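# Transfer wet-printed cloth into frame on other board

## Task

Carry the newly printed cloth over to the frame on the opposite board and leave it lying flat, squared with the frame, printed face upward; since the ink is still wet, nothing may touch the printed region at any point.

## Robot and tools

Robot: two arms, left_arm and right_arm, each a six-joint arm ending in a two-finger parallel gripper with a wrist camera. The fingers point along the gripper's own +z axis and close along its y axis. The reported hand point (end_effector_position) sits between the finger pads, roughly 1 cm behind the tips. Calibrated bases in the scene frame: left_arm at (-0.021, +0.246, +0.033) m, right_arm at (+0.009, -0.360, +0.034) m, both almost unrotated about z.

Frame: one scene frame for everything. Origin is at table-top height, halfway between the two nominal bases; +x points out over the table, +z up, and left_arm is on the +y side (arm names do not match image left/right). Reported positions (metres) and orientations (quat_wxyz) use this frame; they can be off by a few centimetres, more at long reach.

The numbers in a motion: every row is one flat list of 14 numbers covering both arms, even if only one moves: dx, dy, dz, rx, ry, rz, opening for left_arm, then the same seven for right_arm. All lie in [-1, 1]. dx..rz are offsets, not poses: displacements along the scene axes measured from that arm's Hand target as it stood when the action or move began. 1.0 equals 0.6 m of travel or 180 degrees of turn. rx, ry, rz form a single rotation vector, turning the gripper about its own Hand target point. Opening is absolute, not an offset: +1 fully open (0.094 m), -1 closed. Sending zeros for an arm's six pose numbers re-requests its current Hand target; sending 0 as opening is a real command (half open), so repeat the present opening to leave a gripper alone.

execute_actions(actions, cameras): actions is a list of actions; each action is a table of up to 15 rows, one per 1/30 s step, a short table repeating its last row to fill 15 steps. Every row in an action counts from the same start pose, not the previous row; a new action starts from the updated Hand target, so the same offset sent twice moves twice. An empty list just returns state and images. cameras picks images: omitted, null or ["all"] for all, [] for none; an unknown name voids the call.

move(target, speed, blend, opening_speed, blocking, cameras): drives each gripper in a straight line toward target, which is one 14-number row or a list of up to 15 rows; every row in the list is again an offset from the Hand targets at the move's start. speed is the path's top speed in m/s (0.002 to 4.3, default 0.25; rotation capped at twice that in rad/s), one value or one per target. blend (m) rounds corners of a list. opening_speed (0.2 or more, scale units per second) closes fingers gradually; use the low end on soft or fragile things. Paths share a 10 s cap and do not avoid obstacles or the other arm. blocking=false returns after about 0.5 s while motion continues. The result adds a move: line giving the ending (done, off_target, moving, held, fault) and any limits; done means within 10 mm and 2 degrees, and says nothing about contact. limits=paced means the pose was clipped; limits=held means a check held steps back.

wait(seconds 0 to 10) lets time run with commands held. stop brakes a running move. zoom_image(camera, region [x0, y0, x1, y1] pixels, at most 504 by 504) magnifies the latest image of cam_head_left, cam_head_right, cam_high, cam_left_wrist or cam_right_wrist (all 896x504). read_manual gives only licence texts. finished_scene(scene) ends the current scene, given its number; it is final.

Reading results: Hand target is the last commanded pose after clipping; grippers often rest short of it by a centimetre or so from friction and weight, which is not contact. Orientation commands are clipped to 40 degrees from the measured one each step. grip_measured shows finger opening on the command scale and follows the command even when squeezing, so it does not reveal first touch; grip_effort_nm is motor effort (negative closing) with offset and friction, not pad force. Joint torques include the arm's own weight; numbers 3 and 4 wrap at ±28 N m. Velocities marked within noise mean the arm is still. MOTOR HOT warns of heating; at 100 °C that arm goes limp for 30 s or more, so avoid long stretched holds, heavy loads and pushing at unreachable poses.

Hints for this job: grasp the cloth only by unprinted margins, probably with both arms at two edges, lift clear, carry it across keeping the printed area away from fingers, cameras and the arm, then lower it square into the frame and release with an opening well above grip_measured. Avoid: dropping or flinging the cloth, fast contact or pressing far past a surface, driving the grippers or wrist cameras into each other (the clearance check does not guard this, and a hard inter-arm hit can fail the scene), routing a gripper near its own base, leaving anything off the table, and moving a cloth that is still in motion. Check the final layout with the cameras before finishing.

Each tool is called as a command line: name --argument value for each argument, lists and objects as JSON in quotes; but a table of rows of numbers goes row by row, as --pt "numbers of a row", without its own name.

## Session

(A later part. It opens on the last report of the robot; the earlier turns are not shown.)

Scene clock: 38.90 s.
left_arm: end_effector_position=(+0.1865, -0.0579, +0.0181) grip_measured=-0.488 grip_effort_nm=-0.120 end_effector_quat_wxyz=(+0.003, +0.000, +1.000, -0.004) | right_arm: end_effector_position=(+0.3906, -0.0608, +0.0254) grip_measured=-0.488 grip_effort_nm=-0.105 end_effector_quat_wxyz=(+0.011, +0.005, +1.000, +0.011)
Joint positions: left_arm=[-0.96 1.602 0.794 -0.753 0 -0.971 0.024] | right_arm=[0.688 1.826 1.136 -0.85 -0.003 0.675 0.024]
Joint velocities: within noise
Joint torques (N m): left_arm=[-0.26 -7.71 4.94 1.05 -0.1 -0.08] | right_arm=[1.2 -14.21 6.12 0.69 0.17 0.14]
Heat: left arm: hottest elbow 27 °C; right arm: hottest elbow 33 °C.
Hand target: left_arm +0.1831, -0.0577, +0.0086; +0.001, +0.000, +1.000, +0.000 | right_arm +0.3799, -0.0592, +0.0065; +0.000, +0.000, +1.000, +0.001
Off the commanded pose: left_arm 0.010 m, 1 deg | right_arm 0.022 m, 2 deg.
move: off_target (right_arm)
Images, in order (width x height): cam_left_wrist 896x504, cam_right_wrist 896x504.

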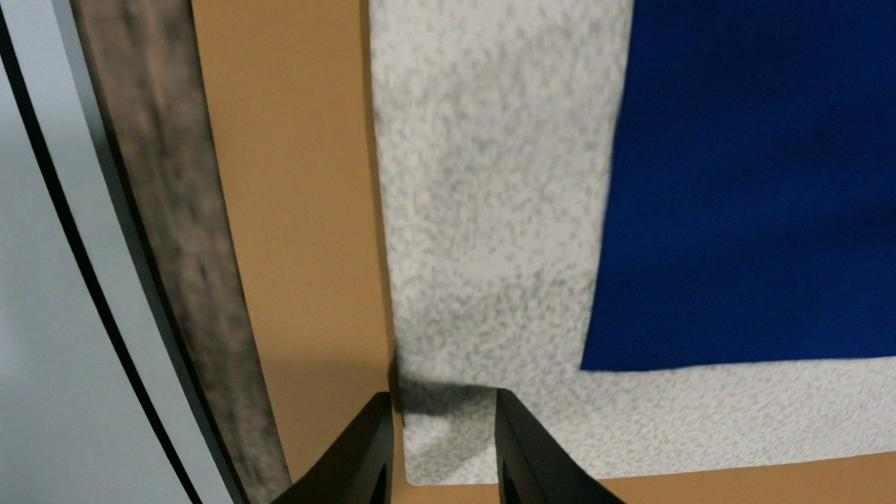

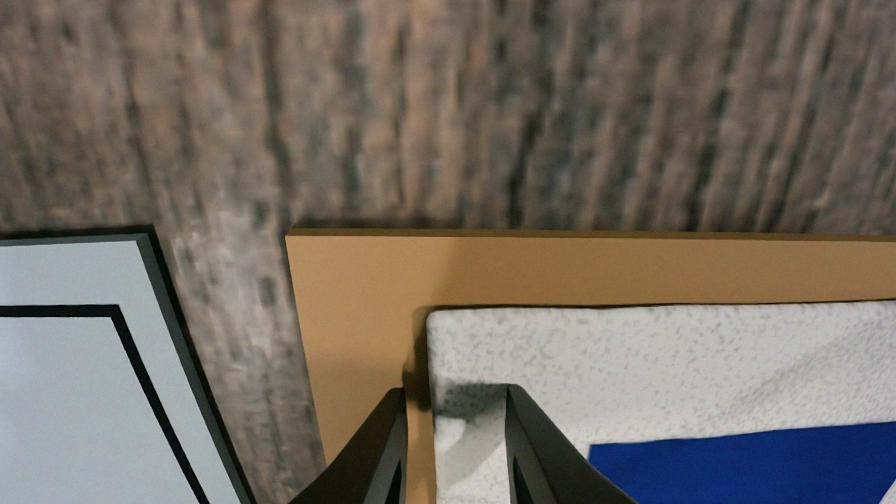

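move --target '[0, 0, -0.006, 0, 0, 0, -0.49, 0, 0, 0, 0, 0, 0, -0.49]' --speed 0.03 --cameras '["cam_left_wrist"]'

move --target '[0, 0, 0, 0, 0, 0, -0.8, 0, 0, 0, 0, 0, 0, -0.8]' --opening_speed 0.25 --cameras '["cam_left_wrist", "cam_right_wrist"]'

zoom_image --camera "cam_right_wrist" --region '[360, 330, 560, 470]'

zoom_image --camera "cam_left_wrist" --region '[340, 340, 540, 480]'

Scene clock: 40.93 s.
left_arm: end_effector_position=(+0.1874, -0.0593, +0.0179) grip_measured=-0.488 grip_effort_nm=-0.120 end_effector_quat_wxyz=(+0.005, +0.000, +1.000, -0.007) | right_arm: end_effector_position=(+0.3906, -0.0607, +0.0254) grip_measured=-0.488 grip_effort_nm=-0.110 end_effector_quat_wxyz=(+0.012, +0.005, +1.000, +0.011)
Joint positions: left_arm=[-0.96 1.603 0.794 -0.745 0 -0.971 0.024] | right_arm=[0.688 1.826 1.136 -0.849 -0.003 0.675 0.024]
Joint velocities: within noise
Joint torques (N m): left_arm=[-0.09 -6.83 4.77 1.31 -0.09 -0.08] | right_arm=[1.2 -14.21 6.08 0.64 0.15 0.14]
Heat: left arm: hottest elbow 27 °C; right arm: hottest elbow 33 °C.
Hand target: left_arm +0.1831, -0.0577, +0.0051; +0.001, +0.000, +1.000, +0.000 | right_arm +0.3799, -0.0591, +0.0065; +0.000, +0.000, +1.000, +0.001
Off the commanded pose: left_arm 0.014 m, 1 deg | right_arm 0.022 m, 2 deg.
move: off_target (left_arm, right_arm)
Images, in order (width x height): cam_left_wrist 896x504.

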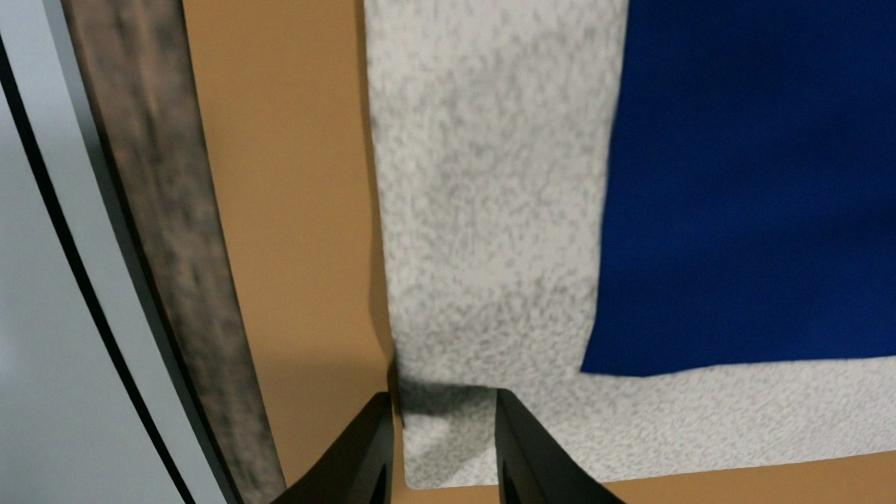

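Scene clock: 42.47 s.
left_arm: end_effector_position=(+0.1883, -0.0605, +0.0179) grip_measured=-0.797 grip_effort_nm=-0.129 end_effector_quat_wxyz=(+0.007, +0.000, +1.000, -0.009) | right_arm: end_effector_position=(+0.3913, -0.0603, +0.0254) grip_measured=-0.797 grip_effort_nm=-0.110 end_effector_quat_wxyz=(+0.013, +0.005, +1.000, +0.011)
Joint positions: left_arm=[-0.96 1.603 0.794 -0.739 0 -0.971 0.01] | right_arm=[0.688 1.826 1.136 -0.846 -0.002 0.675 0.01]
Joint velocities: within noise
Joint torques (N m): left_arm=[0.26 -6.83 4.83 1.13 -0.05 -0.07] | right_arm=[1.03 -14.04 6.19 0.53 0.14 0.13]
Heat: left arm: hottest elbow 27 °C; right arm: hottest elbow 33 °C.
Hand target: left_arm +0.1831, -0.0576, +0.0051; +0.001, +0.000, +1.000, +0.000 | right_arm +0.3799, -0.0592, +0.0065; +0.000, +0.000, +1.000, +0.001
Off the commanded pose: left_arm 0.014 m, 1 deg | right_arm 0.022 m, 2 deg.
move: off_target (left_arm, right_arm)
Images, in order (width x height): cam_left_wrist 896x504, cam_right_wrist 896x504.

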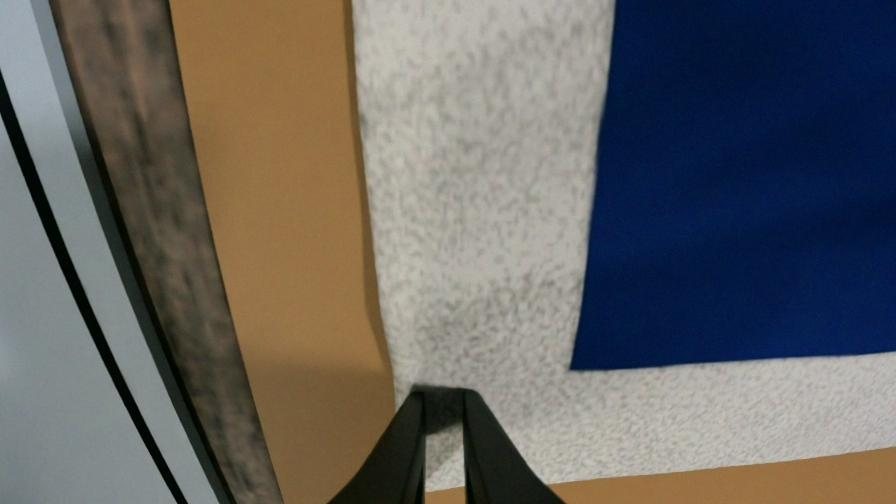

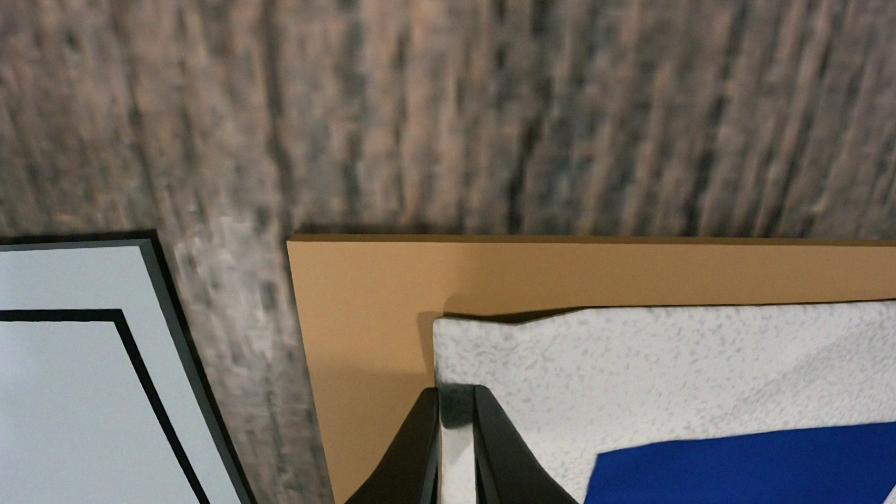

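Scaled by 2.520 from the camera's 896x504 image, which has a finer 1280x720 frame.

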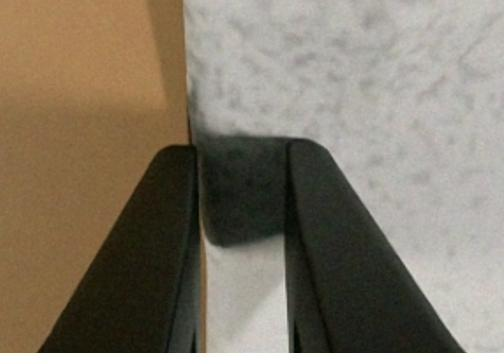

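Scaled by 2.520 from the camera's 896x504 image, which has a finer 1280x720 frame.

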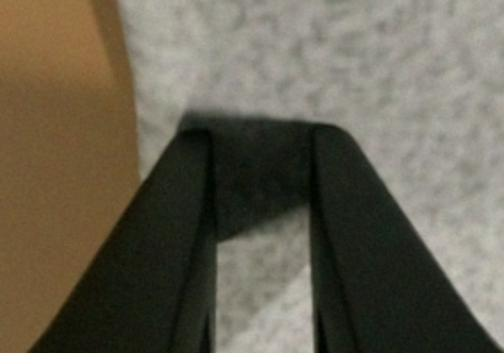

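move --target '[0, 0, 0, 0, 0, 0, -1, 0, 0, 0, 0, 0, 0, -1]' --opening_speed 0.25 --cameras '["cam_left_wrist", "cam_right_wrist"]'

zoom_image --camera "cam_right_wrist" --region '[360, 330, 560, 470]'

zoom_image --camera "cam_left_wrist" --region '[340, 340, 540, 480]'

Scene clock: 44.27 s.
left_arm: end_effector_position=(+0.1883, -0.0605, +0.0179) grip_measured=-0.988 grip_effort_nm=-0.608 end_effector_quat_wxyz=(+0.007, +0.000, +1.000, -0.009) | right_arm: end_effector_position=(+0.3913, -0.0603, +0.0254) grip_measured=-0.983 grip_effort_nm=-0.901 end_effector_quat_wxyz=(+0.013, +0.005, +1.000, +0.011)
Joint positions: left_arm=[-0.96 1.603 0.794 -0.739 0 -0.971 0.001] | right_arm=[0.688 1.826 1.136 -0.846 -0.002 0.675 0.001]
Joint velocities: left_arm=[-0.005 0.015 0.017 0.012 -0.051 0.022 -0.004] | right_arm=[within noise]
Joint torques (N m): left_arm=[-0.38 -6.53 4.75 0.95 -0.09 -0.06] | right_arm=[1.14 -14.1 6.11 0.47 0.12 0.14]
Heat: left arm: hottest elbow 27 °C; right arm: hottest elbow 32 °C.
Hand target: left_arm +0.1831, -0.0577, +0.0051; +0.001, +0.000, +1.000, +0.000 | right_arm +0.3799, -0.0592, +0.0065; +0.000, +0.000, +1.000, +0.001
Off the commanded pose: left_arm 0.014 m, 1 deg | right_arm 0.022 m, 2 deg.
move: off_target (left_arm, right_arm)
Images, in order (width x height): cam_left_wrist 896x504, cam_right_wrist 896x504.

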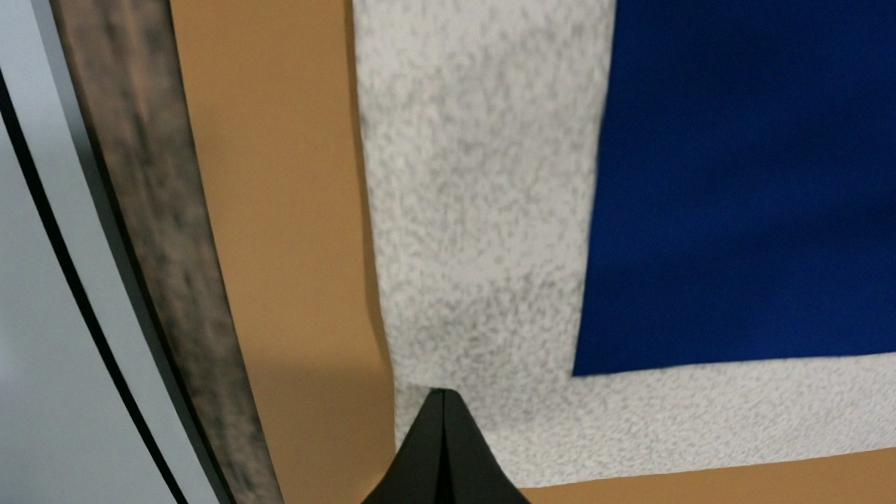

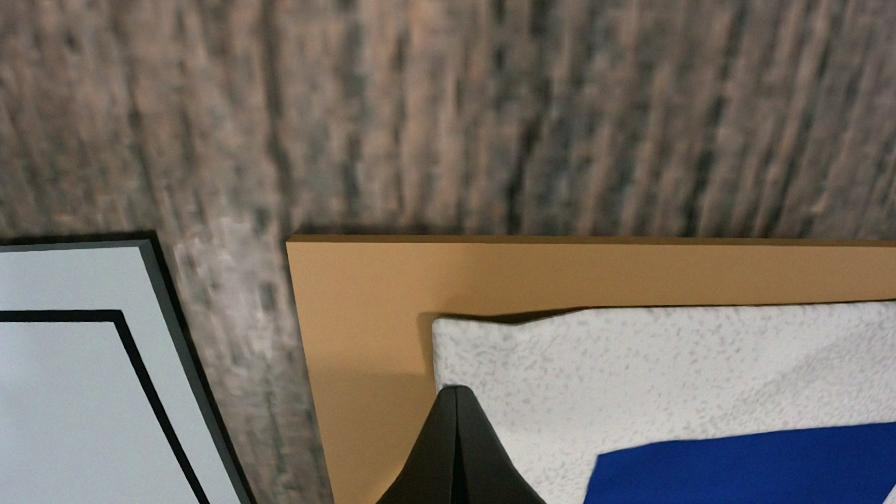

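Scaled by 2.520 from the camera's 896x504 image, which has a finer 1280x720 frame.

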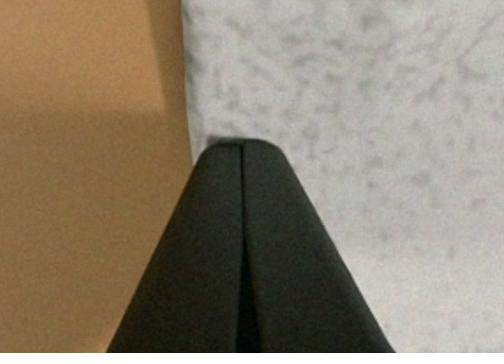

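Scaled by 2.520 from the camera's 896x504 image, which has a finer 1280x720 frame.

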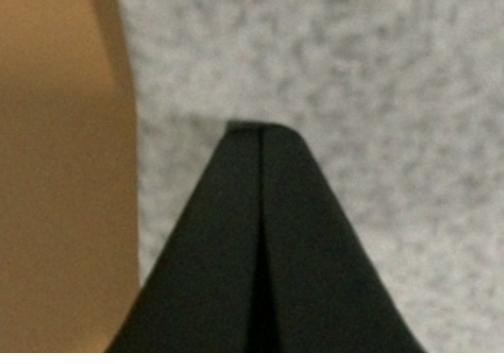

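move --target '[0, 0.0103, 0.058, -0.044, 0, 0, -0.36, 0, 0.0057, 0.05, -0.044, 0, 0, -0.36]' --speed 0.06 --opening_speed 0.5 --cameras '["cam_left_wrist", "cam_right_wrist"]'

Scene clock: 54.07 s.
left_arm: end_effector_position=(+0.1796, -0.0512, +0.0392) grip_measured=-0.362 grip_effort_nm=0.081 end_effector_quat_wxyz=(-0.004, -0.001, +0.998, -0.062) | right_arm: end_effector_position=(+0.3731, -0.0714, +0.0356) grip_measured=-0.362 grip_effort_nm=0.076 end_effector_quat_wxyz=(-0.004, +0.004, +0.998, -0.070)
Joint positions: left_arm=[-0.928 1.488 0.728 -0.715 0.078 -0.945 0.03] | right_arm=[0.731 1.835 1.178 -1.012 0.1 0.722 0.03]
Joint velocities: within noise
Joint torques (N m): left_arm=[1.55 -7.94 5.39 1.1 0.07 0.08] | right_arm=[0.85 -14.74 10.78 -0.53 0.25 0.19]
Heat: left arm: hottest elbow 27 °C; right arm: hottest elbow 32 °C.
Hand target: left_arm +0.1830, -0.0515, +0.0399; +0.001, +0.000, +0.998, -0.069 | right_arm +0.3800, -0.0558, +0.0365; +0.000, +0.000, +0.998, -0.068
Off the commanded pose: left_arm 0.004 m, 1 deg | right_arm 0.017 m, 1 deg.
move: off_target (right_arm)
Images, in order (width x height): cam_left_wrist 896x504, cam_right_wrist 896x504.

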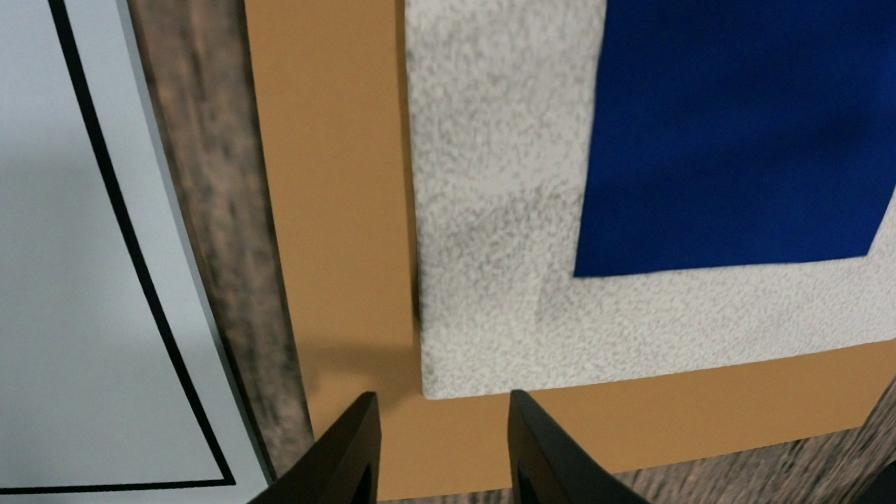

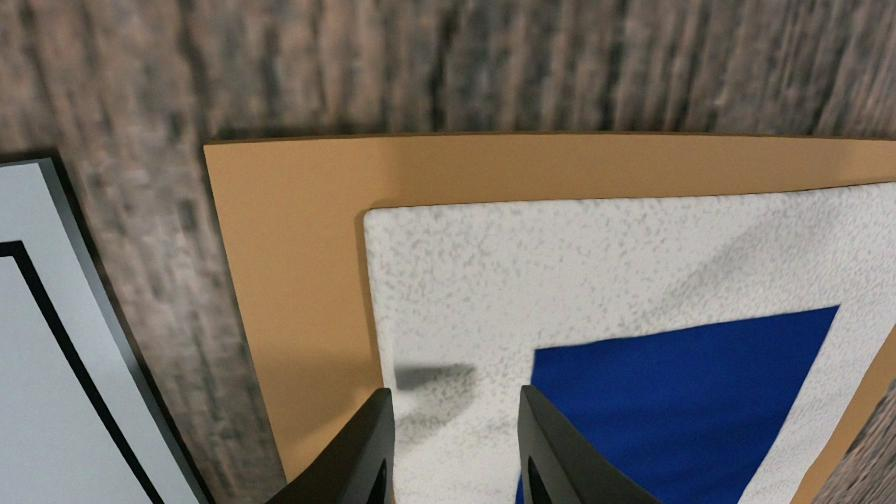

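move --target '[0, 0, -0.033, 0, 0, 0, -0.36, 0.007, 0.008, -0.025, 0, 0, 0, -0.36]' --speed 0.05 --cameras '["cam_left_wrist", "cam_right_wrist"]'

Scene clock: 56.13 s.
left_arm: end_effector_position=(+0.1806, -0.0527, +0.0255) grip_measured=-0.362 grip_effort_nm=0.071 end_effector_quat_wxyz=(+0.001, -0.001, +0.998, -0.069) | right_arm: end_effector_position=(+0.3761, -0.0682, +0.0267) grip_measured=-0.362 grip_effort_nm=0.071 end_effector_quat_wxyz=(-0.008, +0.004, +0.997, -0.073)
Joint positions: left_arm=[-0.928 1.515 0.707 -0.649 0.079 -0.944 0.03] | right_arm=[0.732 1.864 1.192 -1.007 0.1 0.724 0.03]
Joint velocities: within noise
Joint torques (N m): left_arm=[0.85 -5.95 5.3 1.35 0.08 0.11] | right_arm=[0.97 -14.27 10.21 0.49 0.23 0.15]
Heat: left arm: hottest elbow 27 °C; right arm: hottest elbow 32 °C.
Hand target: left_arm +0.1830, -0.0515, +0.0200; +0.001, +0.000, +0.998, -0.069 | right_arm +0.3842, -0.0510, +0.0215; +0.000, +0.000, +0.998, -0.068
Off the commanded pose: left_arm 0.006 m, 0 deg | right_arm 0.020 m, 1 deg.
move: off_target (right_arm)
Images, in order (width x height): cam_left_wrist 896x504, cam_right_wrist 896x504.

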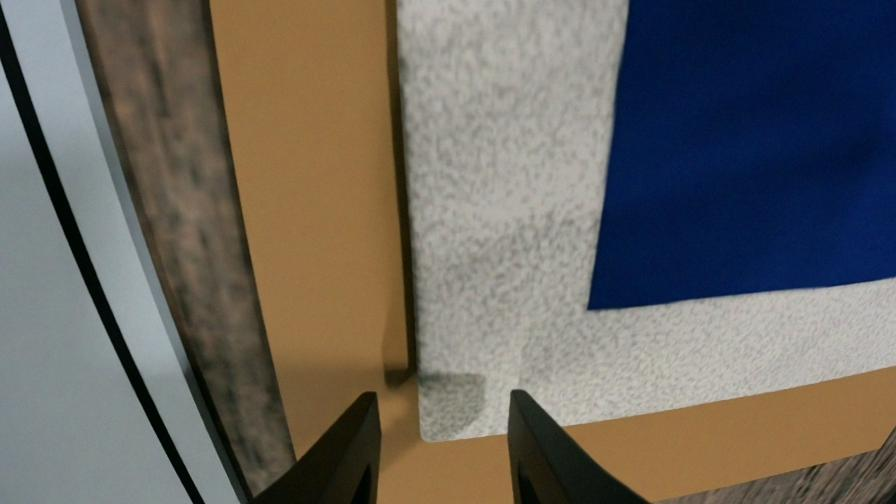

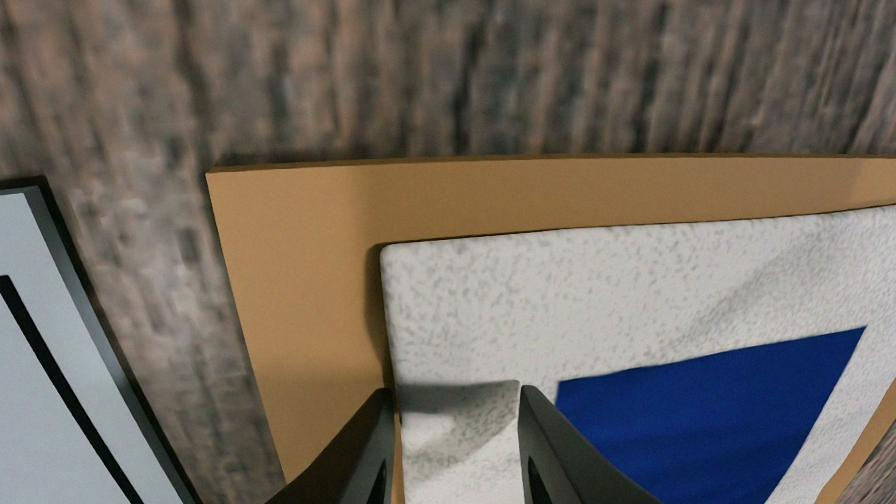

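move --target '[0, 0, 0, 0, 0, 0, -0.36, 0.008, 0.0167, 0.008, 0, 0, 0, -0.36]' --speed 0.05 --cameras '["cam_right_wrist"]'

Scene clock: 57.73 s.
left_arm: end_effector_position=(+0.1806, -0.0527, +0.0255) grip_measured=-0.362 grip_effort_nm=0.076 end_effector_quat_wxyz=(+0.001, -0.001, +0.998, -0.069) | right_arm: end_effector_position=(+0.3828, -0.0569, +0.0262) grip_measured=-0.362 grip_effort_nm=0.071 end_effector_quat_wxyz=(-0.004, +0.004, +0.998, -0.070)
Joint positions: left_arm=[-0.928 1.515 0.707 -0.649 0.079 -0.944 0.03] | right_arm=[0.741 1.885 1.226 -1.01 0.1 0.732 0.03]
Joint velocities: within noise
Joint torques (N m): left_arm=[0.85 -6.77 5.29 1.4 0.1 0.13] | right_arm=[1.08 -15.44 10.76 -0.2 0.23 0.17]
Heat: left arm: hottest elbow 27 °C; right arm: hottest elbow 32 °C.
Hand target: left_arm +0.1830, -0.0514, +0.0200; +0.001, +0.000, +0.998, -0.069 | right_arm +0.3889, -0.0409, +0.0264; +0.000, +0.000, +0.998, -0.068
Off the commanded pose: left_arm 0.006 m, 0 deg | right_arm 0.017 m, 1 deg.
move: off_target (right_arm)
Images, in order (width x height): cam_right_wrist 896x504.

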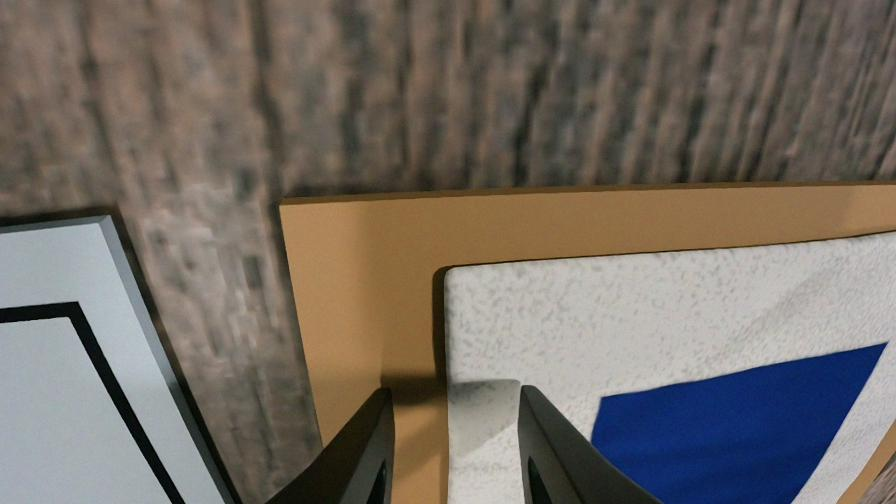

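move --target '[0, 0, -0.018, 0, 0, 0, -0.36, 0, 0, -0.022, 0, 0, 0, -0.36]' --speed 0.03 --cameras '["cam_left_wrist", "cam_right_wrist"]'

zoom_image --camera "cam_right_wrist" --region '[360, 330, 560, 470]'

zoom_image --camera "cam_left_wrist" --region '[340, 340, 540, 480]'

Scene clock: 59.23 s.
left_arm: end_effector_position=(+0.1812, -0.0532, +0.0169) grip_measured=-0.362 grip_effort_nm=0.071 end_effector_quat_wxyz=(+0.002, -0.001, +0.998, -0.070) | right_arm: end_effector_position=(+0.3825, -0.0571, +0.0240) grip_measured=-0.362 grip_effort_nm=0.071 end_effector_quat_wxyz=(-0.005, +0.004, +0.997, -0.072)
Joint positions: left_arm=[-0.927 1.537 0.7 -0.618 0.079 -0.944 0.03] | right_arm=[0.741 1.891 1.226 -1.01 0.1 0.733 0.03]
Joint velocities: within noise
Joint torques (N m): left_arm=[1.9 -6.48 5 1.32 0.11 0.08] | right_arm=[1.32 -14.21 9.95 0.54 0.19 0.16]
Heat: left arm: hottest elbow 27 °C; right arm: hottest elbow 33 °C.
Hand target: left_arm +0.1831, -0.0514, +0.0093; +0.001, +0.000, +0.998, -0.069 | right_arm +0.3889, -0.0409, +0.0131; +0.000, +0.000, +0.998, -0.068
Off the commanded pose: left_arm 0.008 m, 0 deg | right_arm 0.021 m, 1 deg.
move: off_target (right_arm)
Images, in order (width x height): cam_left_wrist 896x504, cam_right_wrist 896x504.

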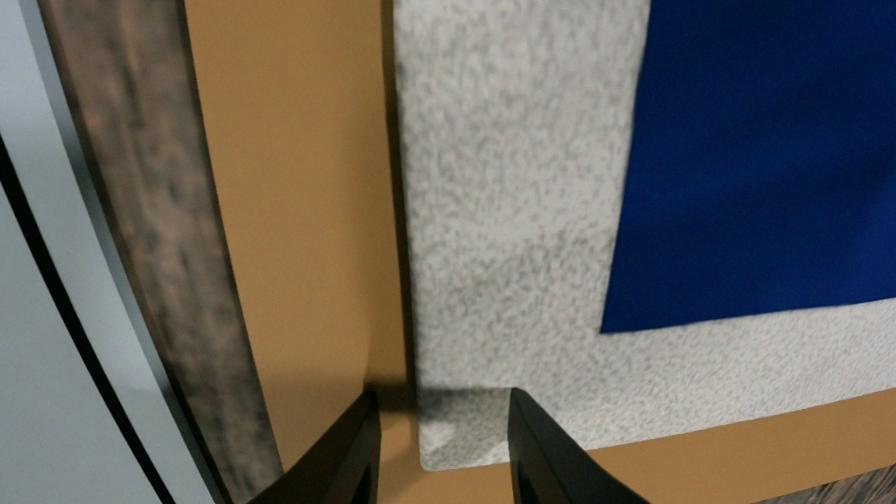

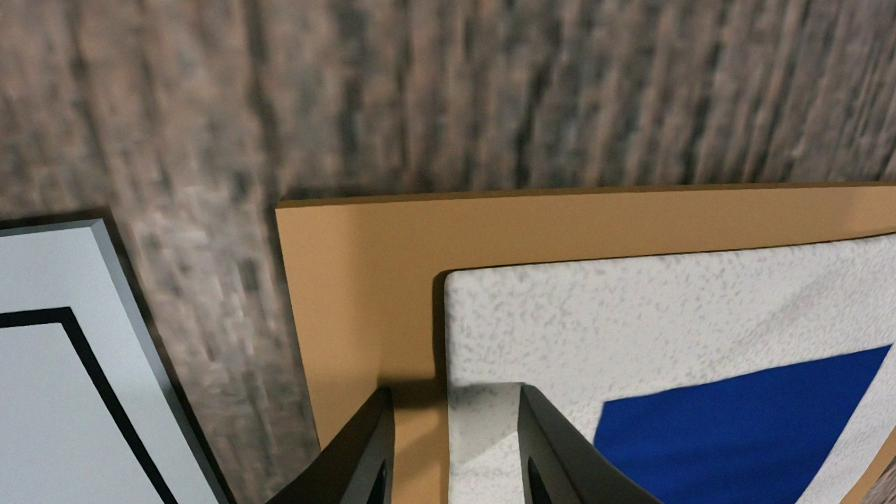

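Scaled by 2.520 from the camera's 896x504 image, which has a finer 1280x720 frame.

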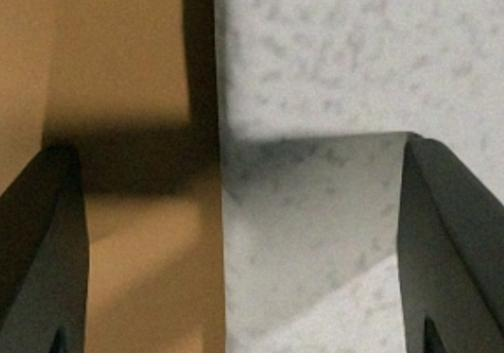

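Scaled by 2.520 from the camera's 896x504 image, which has a finer 1280x720 frame.

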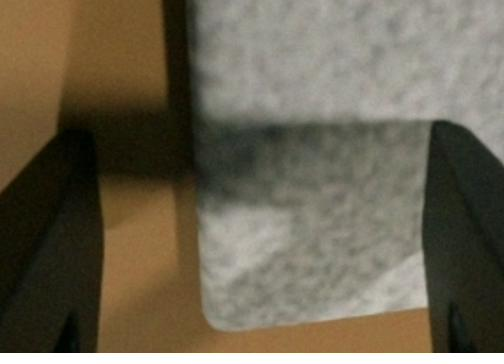

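move --target '[0, 0, -0.010, 0, 0, 0, -0.36, 0, 0, -0.008, 0, 0, 0, -0.36]' --speed 0.03 --cameras '["cam_left_wrist", "cam_right_wrist"]'

move --target '[0, 0, 0, 0, 0, 0, -0.7, 0, 0, 0, 0, 0, 0, -0.7]' --opening_speed 0.25 --cameras '["cam_left_wrist", "cam_right_wrist"]'

zoom_image --camera "cam_right_wrist" --region '[360, 330, 560, 470]'

zoom_image --camera "cam_left_wrist" --region '[340, 340, 540, 480]'

Scene clock: 60.83 s.
left_arm: end_effector_position=(+0.1831, -0.0560, +0.0169) grip_measured=-0.362 grip_effort_nm=0.071 end_effector_quat_wxyz=(+0.006, +0.000, +0.997, -0.075) | right_arm: end_effector_position=(+0.3838, -0.0560, +0.0238) grip_measured=-0.362 grip_effort_nm=0.071 end_effector_quat_wxyz=(-0.002, +0.004, +0.998, -0.069)
Joint positions: left_arm=[-0.927 1.538 0.7 -0.603 0.079 -0.944 0.03] | right_arm=[0.741 1.891 1.226 -1.002 0.1 0.733 0.03]
Joint velocities: within noise
Joint torques (N m): left_arm=[1.2 -4.84 4.6 1.81 0.09 0.08] | right_arm=[1.38 -13.63 9.63 0.72 0.25 0.13]
Heat: left arm: hottest elbow 27 °C; right arm: hottest elbow 32 °C.
Hand target: left_arm +0.1830, -0.0514, +0.0033; +0.001, +0.000, +0.998, -0.069 | right_arm +0.3889, -0.0409, +0.0084; +0.000, +0.000, +0.998, -0.068
Off the commanded pose: left_arm 0.014 m, 1 deg | right_arm 0.022 m, 1 deg.
move: off_target (left_arm, right_arm)
Images, in order (width x height): cam_left_wrist 896x504, cam_right_wrist 896x504.

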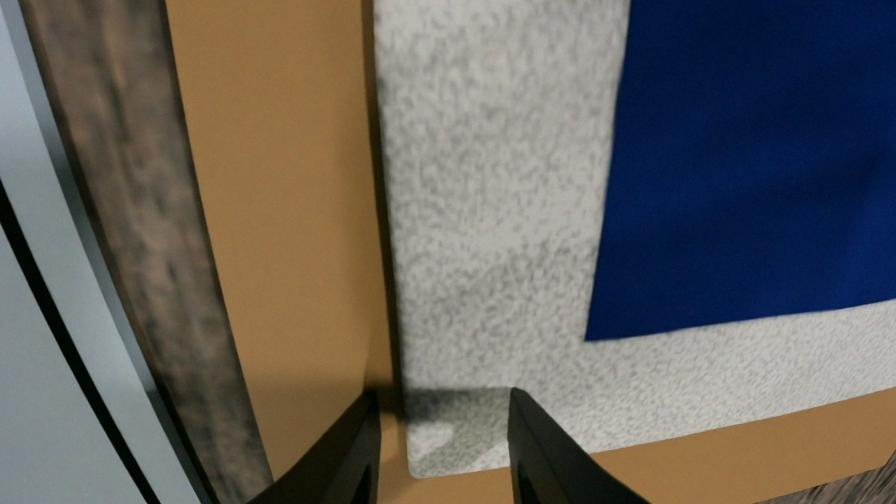

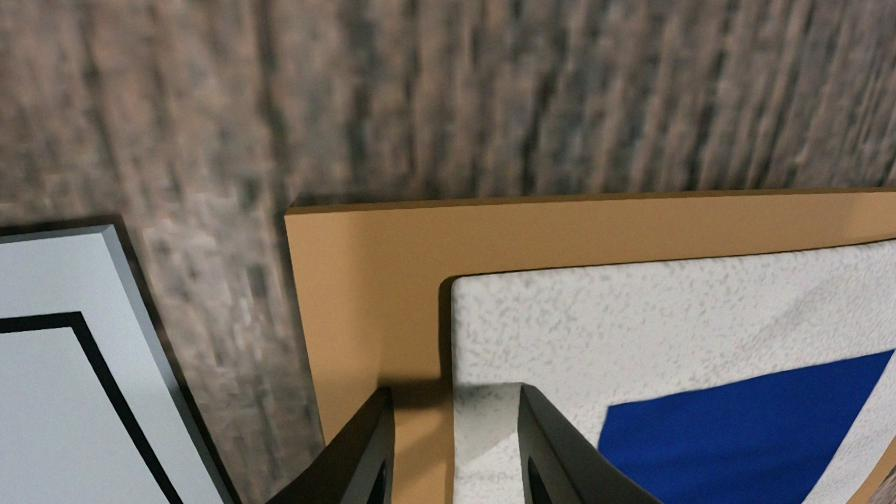

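Scene clock: 62.47 s.
left_arm: end_effector_position=(+0.1841, -0.0580, +0.0164) grip_measured=-0.696 grip_effort_nm=-0.159 end_effector_quat_wxyz=(+0.007, +0.000, +0.997, -0.079) | right_arm: end_effector_position=(+0.3846, -0.0534, +0.0230) grip_measured=-0.697 grip_effort_nm=-0.129 end_effector_quat_wxyz=(+0.002, +0.003, +0.998, -0.068)
Joint positions: left_arm=[-0.927 1.541 0.7 -0.593 0.082 -0.944 0.014] | right_arm=[0.745 1.892 1.226 -0.993 0.105 0.733 0.014]
Joint velocities: within noise
Joint torques (N m): left_arm=[1.08 -5.77 4.86 1.4 0.02 0.15] | right_arm=[1.08 -13.63 9.7 0.38 0.01 0.16]
Heat: left arm: hottest elbow 27 °C; right arm: hottest elbow 32 °C.
Hand target: left_arm +0.1831, -0.0515, +0.0033; +0.001, +0.000, +0.998, -0.069 | right_arm +0.3889, -0.0409, +0.0083; +0.000, +0.000, +0.998, -0.068
Off the commanded pose: left_arm 0.015 m, 1 deg | right_arm 0.020 m, 0 deg.
move: off_target (left_arm, right_arm)
Images, in order (width x height): cam_left_wrist 896x504, cam_right_wrist 896x504.

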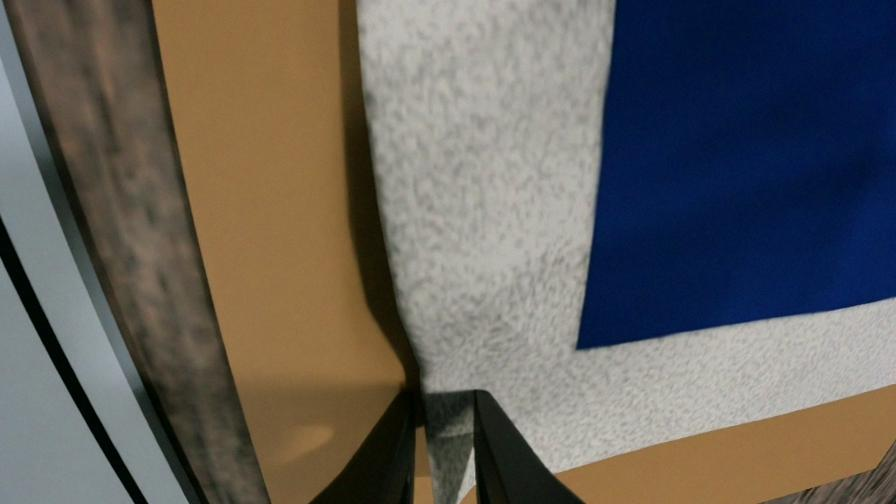

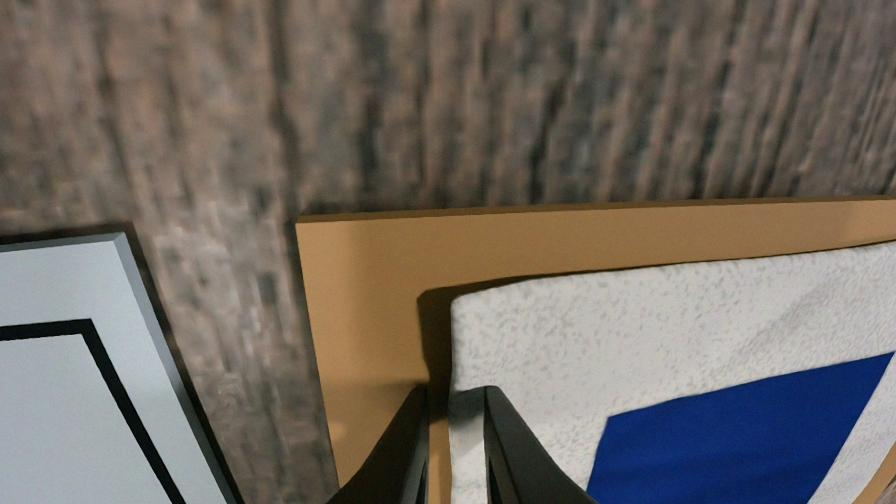

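Scaled by 2.520 from the camera's 896x504 image, which has a finer 1280x720 frame.

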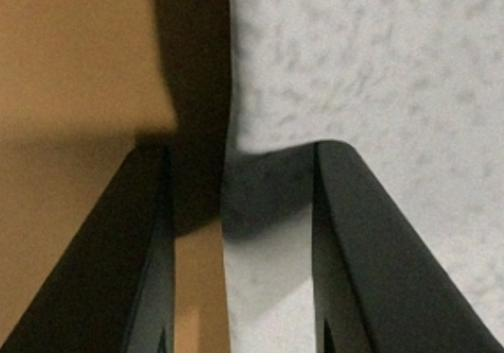

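Scaled by 2.520 from the camera's 896x504 image, which has a finer 1280x720 frame.

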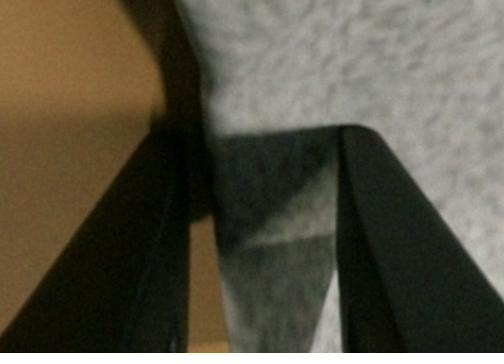

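move --target '[0, 0, 0, 0, 0, 0, -1, 0, 0, 0, 0, 0, 0, -1]' --opening_speed 0.25 --cameras '["cam_left_wrist", "cam_right_wrist"]'

zoom_image --camera "cam_right_wrist" --region '[360, 330, 560, 470]'

zoom_image --camera "cam_left_wrist" --region '[340, 340, 540, 480]'

Scene clock: 64.47 s.
left_arm: end_effector_position=(+0.1849, -0.0608, +0.0169) grip_measured=-0.945 grip_effort_nm=-1.033 end_effector_quat_wxyz=(+0.008, +0.001, +0.996, -0.086) | right_arm: end_effector_position=(+0.3861, -0.0515, +0.0242) grip_measured=-0.983 grip_effort_nm=-0.906 end_effector_quat_wxyz=(+0.003, +0.003, +0.998, -0.065)
Joint positions: left_arm=[-0.927 1.541 0.7 -0.581 0.088 -0.944 0.003] | right_arm=[0.745 1.892 1.231 -0.992 0.102 0.734 0.001]
Joint velocities: within noise
Joint torques (N m): left_arm=[1.14 -5.95 4.82 0.88 -0.25 0.18] | right_arm=[0.91 -13.57 9.36 0.44 0.12 0.16]
Heat: left arm: hottest elbow 27 °C; right arm: hottest elbow 33 °C.
Hand target: left_arm +0.1830, -0.0515, +0.0033; +0.001, +0.000, +0.998, -0.069 | right_arm +0.3889, -0.0409, +0.0083; +0.000, +0.000, +0.998, -0.068
Off the commanded pose: left_arm 0.017 m, 2 deg | right_arm 0.019 m, 1 deg.
move: off_target (left_arm, right_arm)
Images, in order (width x height): cam_left_wrist 896x504, cam_right_wrist 896x504.

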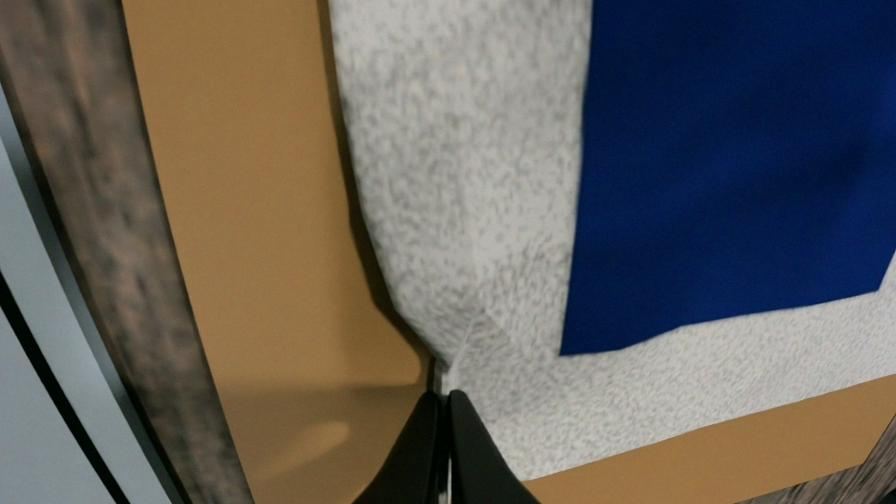

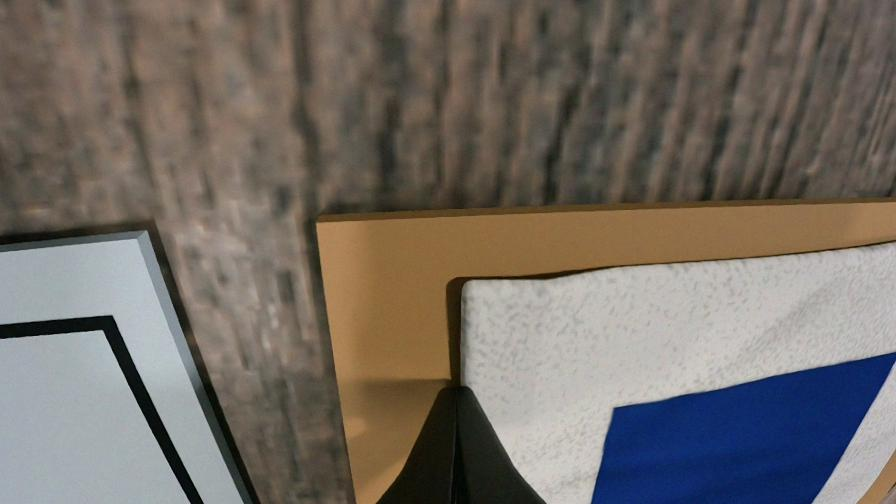

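Scaled by 2.520 from the camera's 896x504 image, which has a finer 1280x720 frame.

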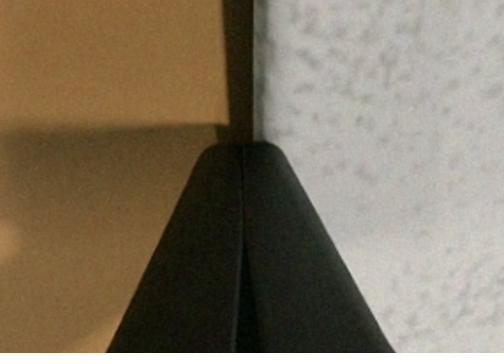

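Scaled by 2.520 from the camera's 896x504 image, which has a finer 1280x720 frame.

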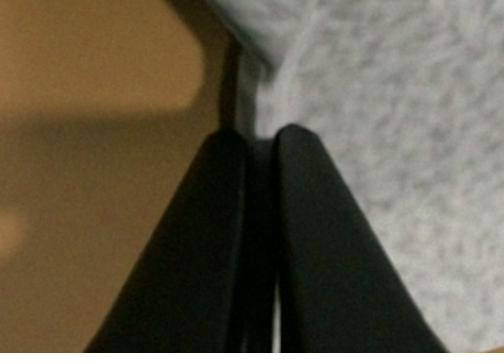

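move --target '[0, 0, 0, 0, 0, 0, -1, 0, 0, 0.045, 0, 0, 0, -0.6]' --speed 0.05 --opening_speed 0.4 --cameras '[]'

move --target '[0, 0, 0, 0, 0, 0, -1, 0, -0.025, 0.0, 0, 0, 0, -0.36]' --speed 0.05 --opening_speed 0.4 --cameras '["cam_right_wrist"]'

Scene clock: 67.03 s.
left_arm: end_effector_position=(+0.1849, -0.0608, +0.0169) grip_measured=-0.946 grip_effort_nm=-1.053 end_effector_quat_wxyz=(+0.008, +0.001, +0.996, -0.086) | right_arm: end_effector_position=(+0.3792, -0.0574, +0.0255) grip_measured=-0.602 grip_effort_nm=0.076 end_effector_quat_wxyz=(-0.011, +0.002, +0.997, -0.078)
Joint positions: left_arm=[-0.927 1.541 0.7 -0.581 0.088 -0.943 0.003] | right_arm=[0.745 1.892 1.232 -1.031 0.102 0.734 0.019]
Joint velocities: within noise
Joint torques (N m): left_arm=[1.26 -5.6 4.94 0.79 -0.23 0.11] | right_arm=[0.91 -17.61 10.81 -0.54 0.12 0.15]
Heat: left arm: hottest elbow 27 °C; right arm: hottest elbow 33 °C.
Hand target: left_arm +0.1830, -0.0515, +0.0033; +0.001, +0.000, +0.998, -0.069 | right_arm +0.3890, -0.0408, +0.0353; +0.000, +0.000, +0.998, -0.068
Off the commanded pose: left_arm 0.017 m, 2 deg | right_arm 0.022 m, 2 deg.
move: off_target (left_arm, right_arm)
No camera images: "cameras" was empty.

Scene clock: 67.97 s.
left_arm: end_effector_position=(+0.1849, -0.0608, +0.0169) grip_measured=-0.946 grip_effort_nm=-1.048 end_effector_quat_wxyz=(+0.008, +0.001, +0.996, -0.086) | right_arm: end_effector_position=(+0.3793, -0.0574, +0.0255) grip_measured=-0.362 grip_effort_nm=0.076 end_effector_quat_wxyz=(-0.011, -0.001, +0.997, -0.078)
Joint positions: left_arm=[-0.927 1.541 0.7 -0.581 0.088 -0.943 0.003] | right_arm=[0.745 1.892 1.232 -1.031 0.102 0.727 0.03]
Joint velocities: within noise
Joint torques (N m): left_arm=[0.79 -5.6 4.63 0.72 -0.2 0.12] | right_arm=[-1.2 -19.37 8.13 -0.12 0.27 -0.01]
Heat: left arm: hottest elbow 27 °C; right arm: hottest elbow 33 °C.
Hand target: left_arm +0.1830, -0.0515, +0.0033; +0.001, +0.000, +0.998, -0.069 | right_arm +0.3890, -0.0559, +0.0353; +0.000, +0.000, +0.998, -0.068
Off the commanded pose: left_arm 0.017 m, 2 deg | right_arm 0.014 m, 2 deg.
move: off_target (left_arm, right_arm)
Images, in order (width x height): cam_right_wrist 896x504.

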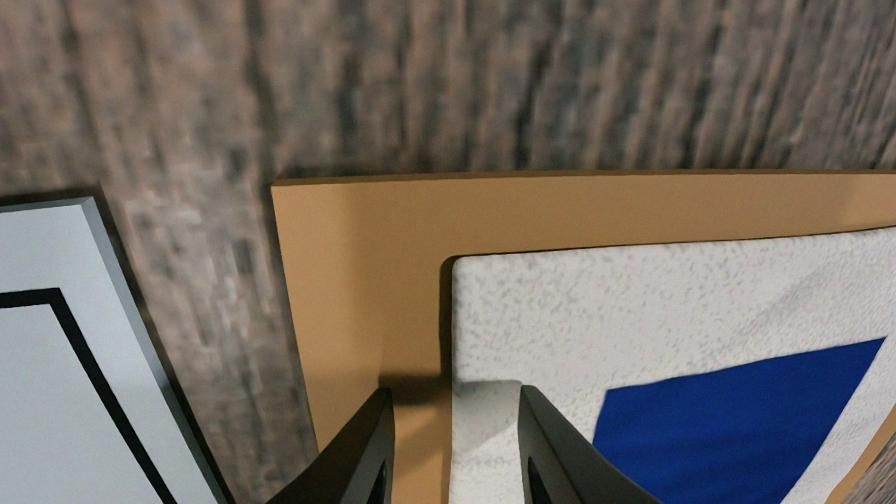

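move --target '[0, 0, 0, 0, 0, 0, -1, 0.003, -0.025, 0.012, 0, 0, 0, -0.36]' --speed 0.05 --cameras '["cam_right_wrist"]'

Scene clock: 69.50 s.
left_arm: end_effector_position=(+0.1849, -0.0608, +0.0169) grip_measured=-0.946 grip_effort_nm=-1.053 end_effector_quat_wxyz=(+0.008, +0.001, +0.996, -0.086) | right_arm: end_effector_position=(+0.3891, -0.0630, +0.0400) grip_measured=-0.362 grip_effort_nm=0.071 end_effector_quat_wxyz=(+0.000, -0.002, +0.998, -0.068)
Joint positions: left_arm=[-0.927 1.541 0.7 -0.581 0.088 -0.943 0.003] | right_arm=[0.724 1.86 1.232 -1.031 0.104 0.702 0.03]
Joint velocities: within noise
Joint torques (N m): left_arm=[0.79 -5.48 4.9 0.96 -0.27 0.09] | right_arm=[-1.14 -18.49 6.53 -0.03 0.26 -0.02]
Heat: left arm: hottest elbow 27 °C; right arm: hottest elbow 33 °C.
Hand target: left_arm +0.1830, -0.0515, +0.0033; +0.001, +0.000, +0.998, -0.069 | right_arm +0.3909, -0.0709, +0.0426; +0.000, +0.000, +0.998, -0.068
Off the commanded pose: left_arm 0.017 m, 2 deg | right_arm 0.008 m, 0 deg.
move: off_target (left_arm)
Images, in order (width x height): cam_right_wrist 896x504.

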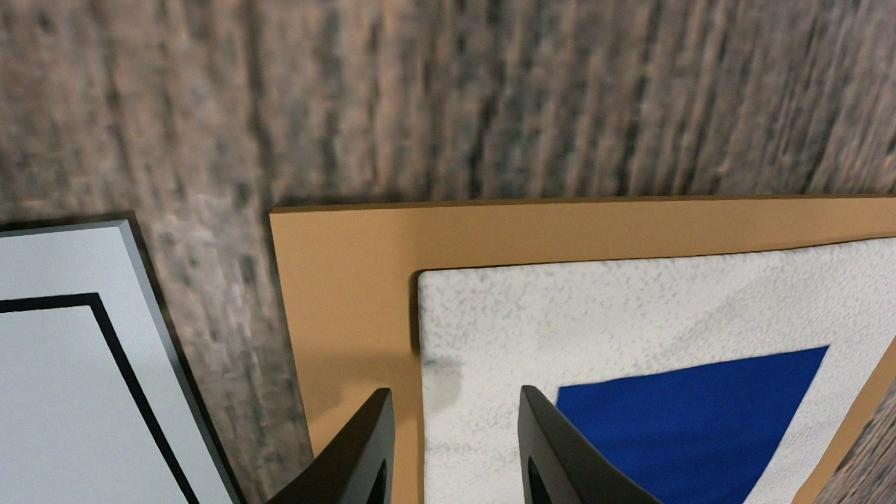

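move --target '[0, 0, 0, 0, 0, 0, -1, -0.002, 0.011, -0.04, 0, 0, 0, -0.36]' --speed 0.04 --cameras '["cam_right_wrist"]'

Scene clock: 71.13 s.
left_arm: end_effector_position=(+0.1849, -0.0608, +0.0169) grip_measured=-0.946 grip_effort_nm=-1.053 end_effector_quat_wxyz=(+0.008, +0.001, +0.996, -0.086) | right_arm: end_effector_position=(+0.3925, -0.0601, +0.0332) grip_measured=-0.362 grip_effort_nm=0.081 end_effector_quat_wxyz=(+0.009, -0.002, +0.998, -0.061)
Joint positions: left_arm=[-0.927 1.541 0.7 -0.581 0.088 -0.943 0.003] | right_arm=[0.724 1.868 1.223 -0.991 0.104 0.701 0.03]
Joint velocities: within noise
Joint torques (N m): left_arm=[1.38 -6.48 4.75 0.8 -0.19 0.16] | right_arm=[-0.15 -15.33 6.57 0.29 0.2 0.11]
Heat: left arm: hottest elbow 27 °C; right arm: hottest elbow 32 °C.
Hand target: left_arm +0.1830, -0.0515, +0.0033; +0.001, +0.000, +0.998, -0.069 | right_arm +0.3897, -0.0644, +0.0185; +0.000, +0.000, +0.998, -0.068
Off the commanded pose: left_arm 0.017 m, 2 deg | right_arm 0.015 m, 1 deg.
move: off_target (left_arm, right_arm)
Images, in order (width x height): cam_right_wrist 896x504.

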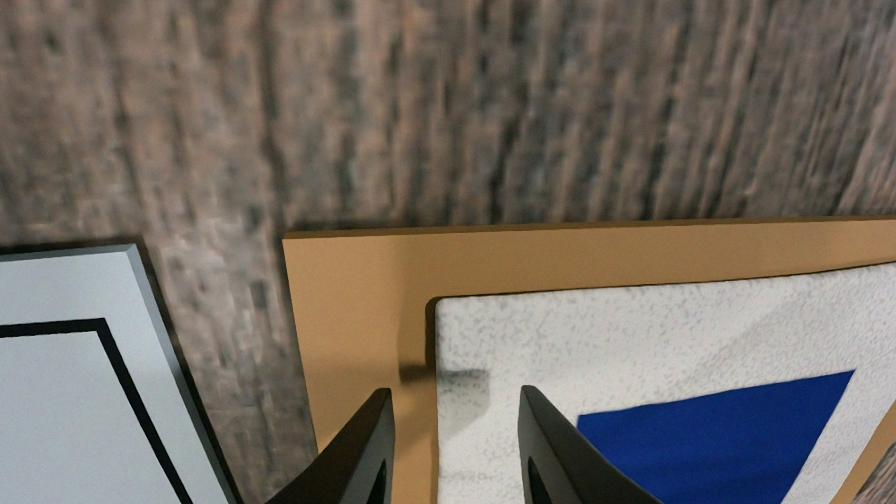

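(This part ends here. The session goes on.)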